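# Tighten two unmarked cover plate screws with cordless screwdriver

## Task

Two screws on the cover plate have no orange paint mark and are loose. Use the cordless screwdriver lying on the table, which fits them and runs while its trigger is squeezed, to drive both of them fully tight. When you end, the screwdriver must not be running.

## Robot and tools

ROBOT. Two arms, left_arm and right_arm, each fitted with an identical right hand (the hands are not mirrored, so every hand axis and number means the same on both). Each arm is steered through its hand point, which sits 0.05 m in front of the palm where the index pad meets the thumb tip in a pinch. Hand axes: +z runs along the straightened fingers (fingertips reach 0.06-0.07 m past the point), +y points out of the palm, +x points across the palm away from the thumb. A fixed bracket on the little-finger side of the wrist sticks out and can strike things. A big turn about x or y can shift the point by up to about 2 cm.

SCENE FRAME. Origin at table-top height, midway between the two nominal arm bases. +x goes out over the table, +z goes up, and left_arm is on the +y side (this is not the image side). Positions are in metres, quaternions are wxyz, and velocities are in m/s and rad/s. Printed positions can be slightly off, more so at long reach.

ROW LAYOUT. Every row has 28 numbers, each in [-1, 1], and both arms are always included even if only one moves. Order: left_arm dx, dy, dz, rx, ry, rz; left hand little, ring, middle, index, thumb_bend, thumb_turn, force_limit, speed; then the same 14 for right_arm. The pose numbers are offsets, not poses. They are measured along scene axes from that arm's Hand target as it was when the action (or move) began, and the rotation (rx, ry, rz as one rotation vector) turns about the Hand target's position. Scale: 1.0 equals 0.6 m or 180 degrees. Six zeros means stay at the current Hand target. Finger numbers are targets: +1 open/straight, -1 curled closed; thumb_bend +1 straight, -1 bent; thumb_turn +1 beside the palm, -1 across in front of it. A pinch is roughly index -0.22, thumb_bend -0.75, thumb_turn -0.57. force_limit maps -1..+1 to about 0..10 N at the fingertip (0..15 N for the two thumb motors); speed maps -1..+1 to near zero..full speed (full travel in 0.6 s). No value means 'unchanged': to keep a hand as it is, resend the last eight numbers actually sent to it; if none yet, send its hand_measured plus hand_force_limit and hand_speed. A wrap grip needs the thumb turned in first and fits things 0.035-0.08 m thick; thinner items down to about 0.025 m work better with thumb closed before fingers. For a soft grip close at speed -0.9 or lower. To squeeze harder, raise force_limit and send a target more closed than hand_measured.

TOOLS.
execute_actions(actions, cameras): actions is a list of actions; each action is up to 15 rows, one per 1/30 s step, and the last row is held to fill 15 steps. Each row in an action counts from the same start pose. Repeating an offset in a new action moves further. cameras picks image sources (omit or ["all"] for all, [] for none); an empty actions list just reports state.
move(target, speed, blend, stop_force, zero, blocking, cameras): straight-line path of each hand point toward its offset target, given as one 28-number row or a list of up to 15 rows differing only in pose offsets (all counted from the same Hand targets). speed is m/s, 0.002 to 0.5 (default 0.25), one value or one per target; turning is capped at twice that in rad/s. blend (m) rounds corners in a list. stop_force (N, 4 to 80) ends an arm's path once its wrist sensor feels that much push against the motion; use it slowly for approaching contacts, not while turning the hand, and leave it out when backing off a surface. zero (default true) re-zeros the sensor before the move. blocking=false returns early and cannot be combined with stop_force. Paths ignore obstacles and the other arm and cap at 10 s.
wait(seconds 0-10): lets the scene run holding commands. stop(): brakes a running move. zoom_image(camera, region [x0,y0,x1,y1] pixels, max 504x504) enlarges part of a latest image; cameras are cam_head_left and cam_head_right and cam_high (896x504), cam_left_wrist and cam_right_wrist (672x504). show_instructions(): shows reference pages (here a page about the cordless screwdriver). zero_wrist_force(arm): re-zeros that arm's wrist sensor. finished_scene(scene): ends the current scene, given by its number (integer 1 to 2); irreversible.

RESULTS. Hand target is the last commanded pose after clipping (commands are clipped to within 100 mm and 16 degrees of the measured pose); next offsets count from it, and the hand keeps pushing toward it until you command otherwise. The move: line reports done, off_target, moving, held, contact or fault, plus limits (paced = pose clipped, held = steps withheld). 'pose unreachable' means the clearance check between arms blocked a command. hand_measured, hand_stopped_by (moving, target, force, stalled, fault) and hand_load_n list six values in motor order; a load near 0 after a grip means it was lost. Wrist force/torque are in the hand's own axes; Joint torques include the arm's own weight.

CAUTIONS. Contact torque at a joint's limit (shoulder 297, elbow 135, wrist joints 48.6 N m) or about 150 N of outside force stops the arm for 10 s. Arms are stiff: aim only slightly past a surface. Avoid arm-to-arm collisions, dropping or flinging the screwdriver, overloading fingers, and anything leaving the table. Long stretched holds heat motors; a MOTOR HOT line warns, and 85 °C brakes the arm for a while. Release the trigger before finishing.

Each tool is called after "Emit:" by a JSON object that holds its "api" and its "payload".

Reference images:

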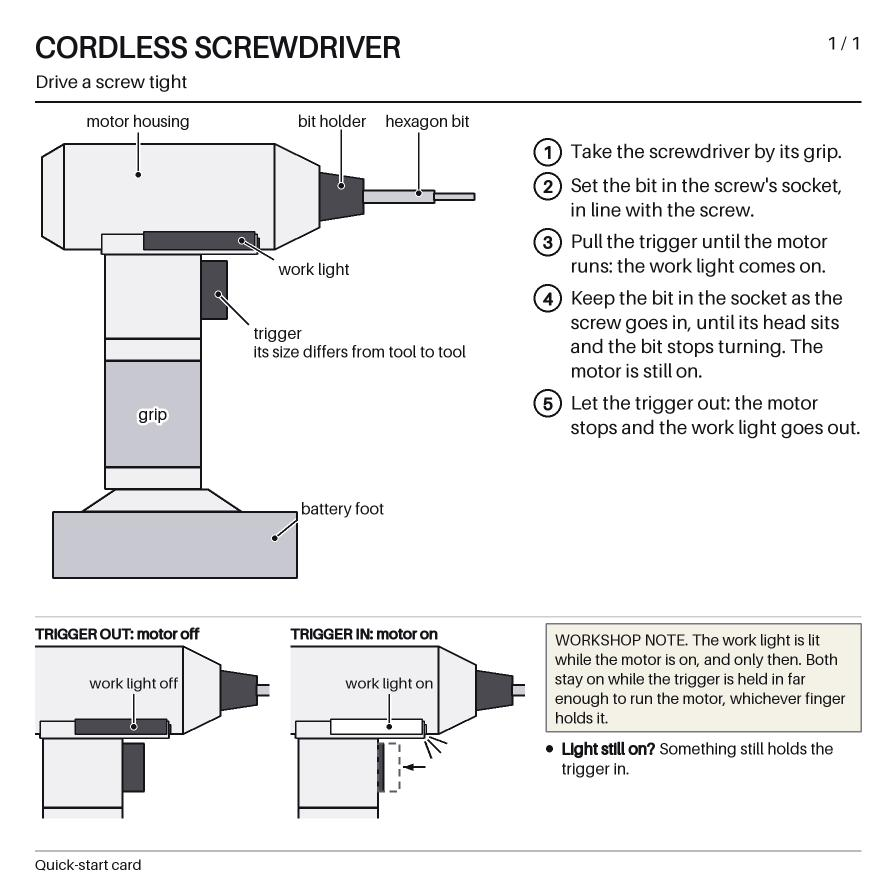

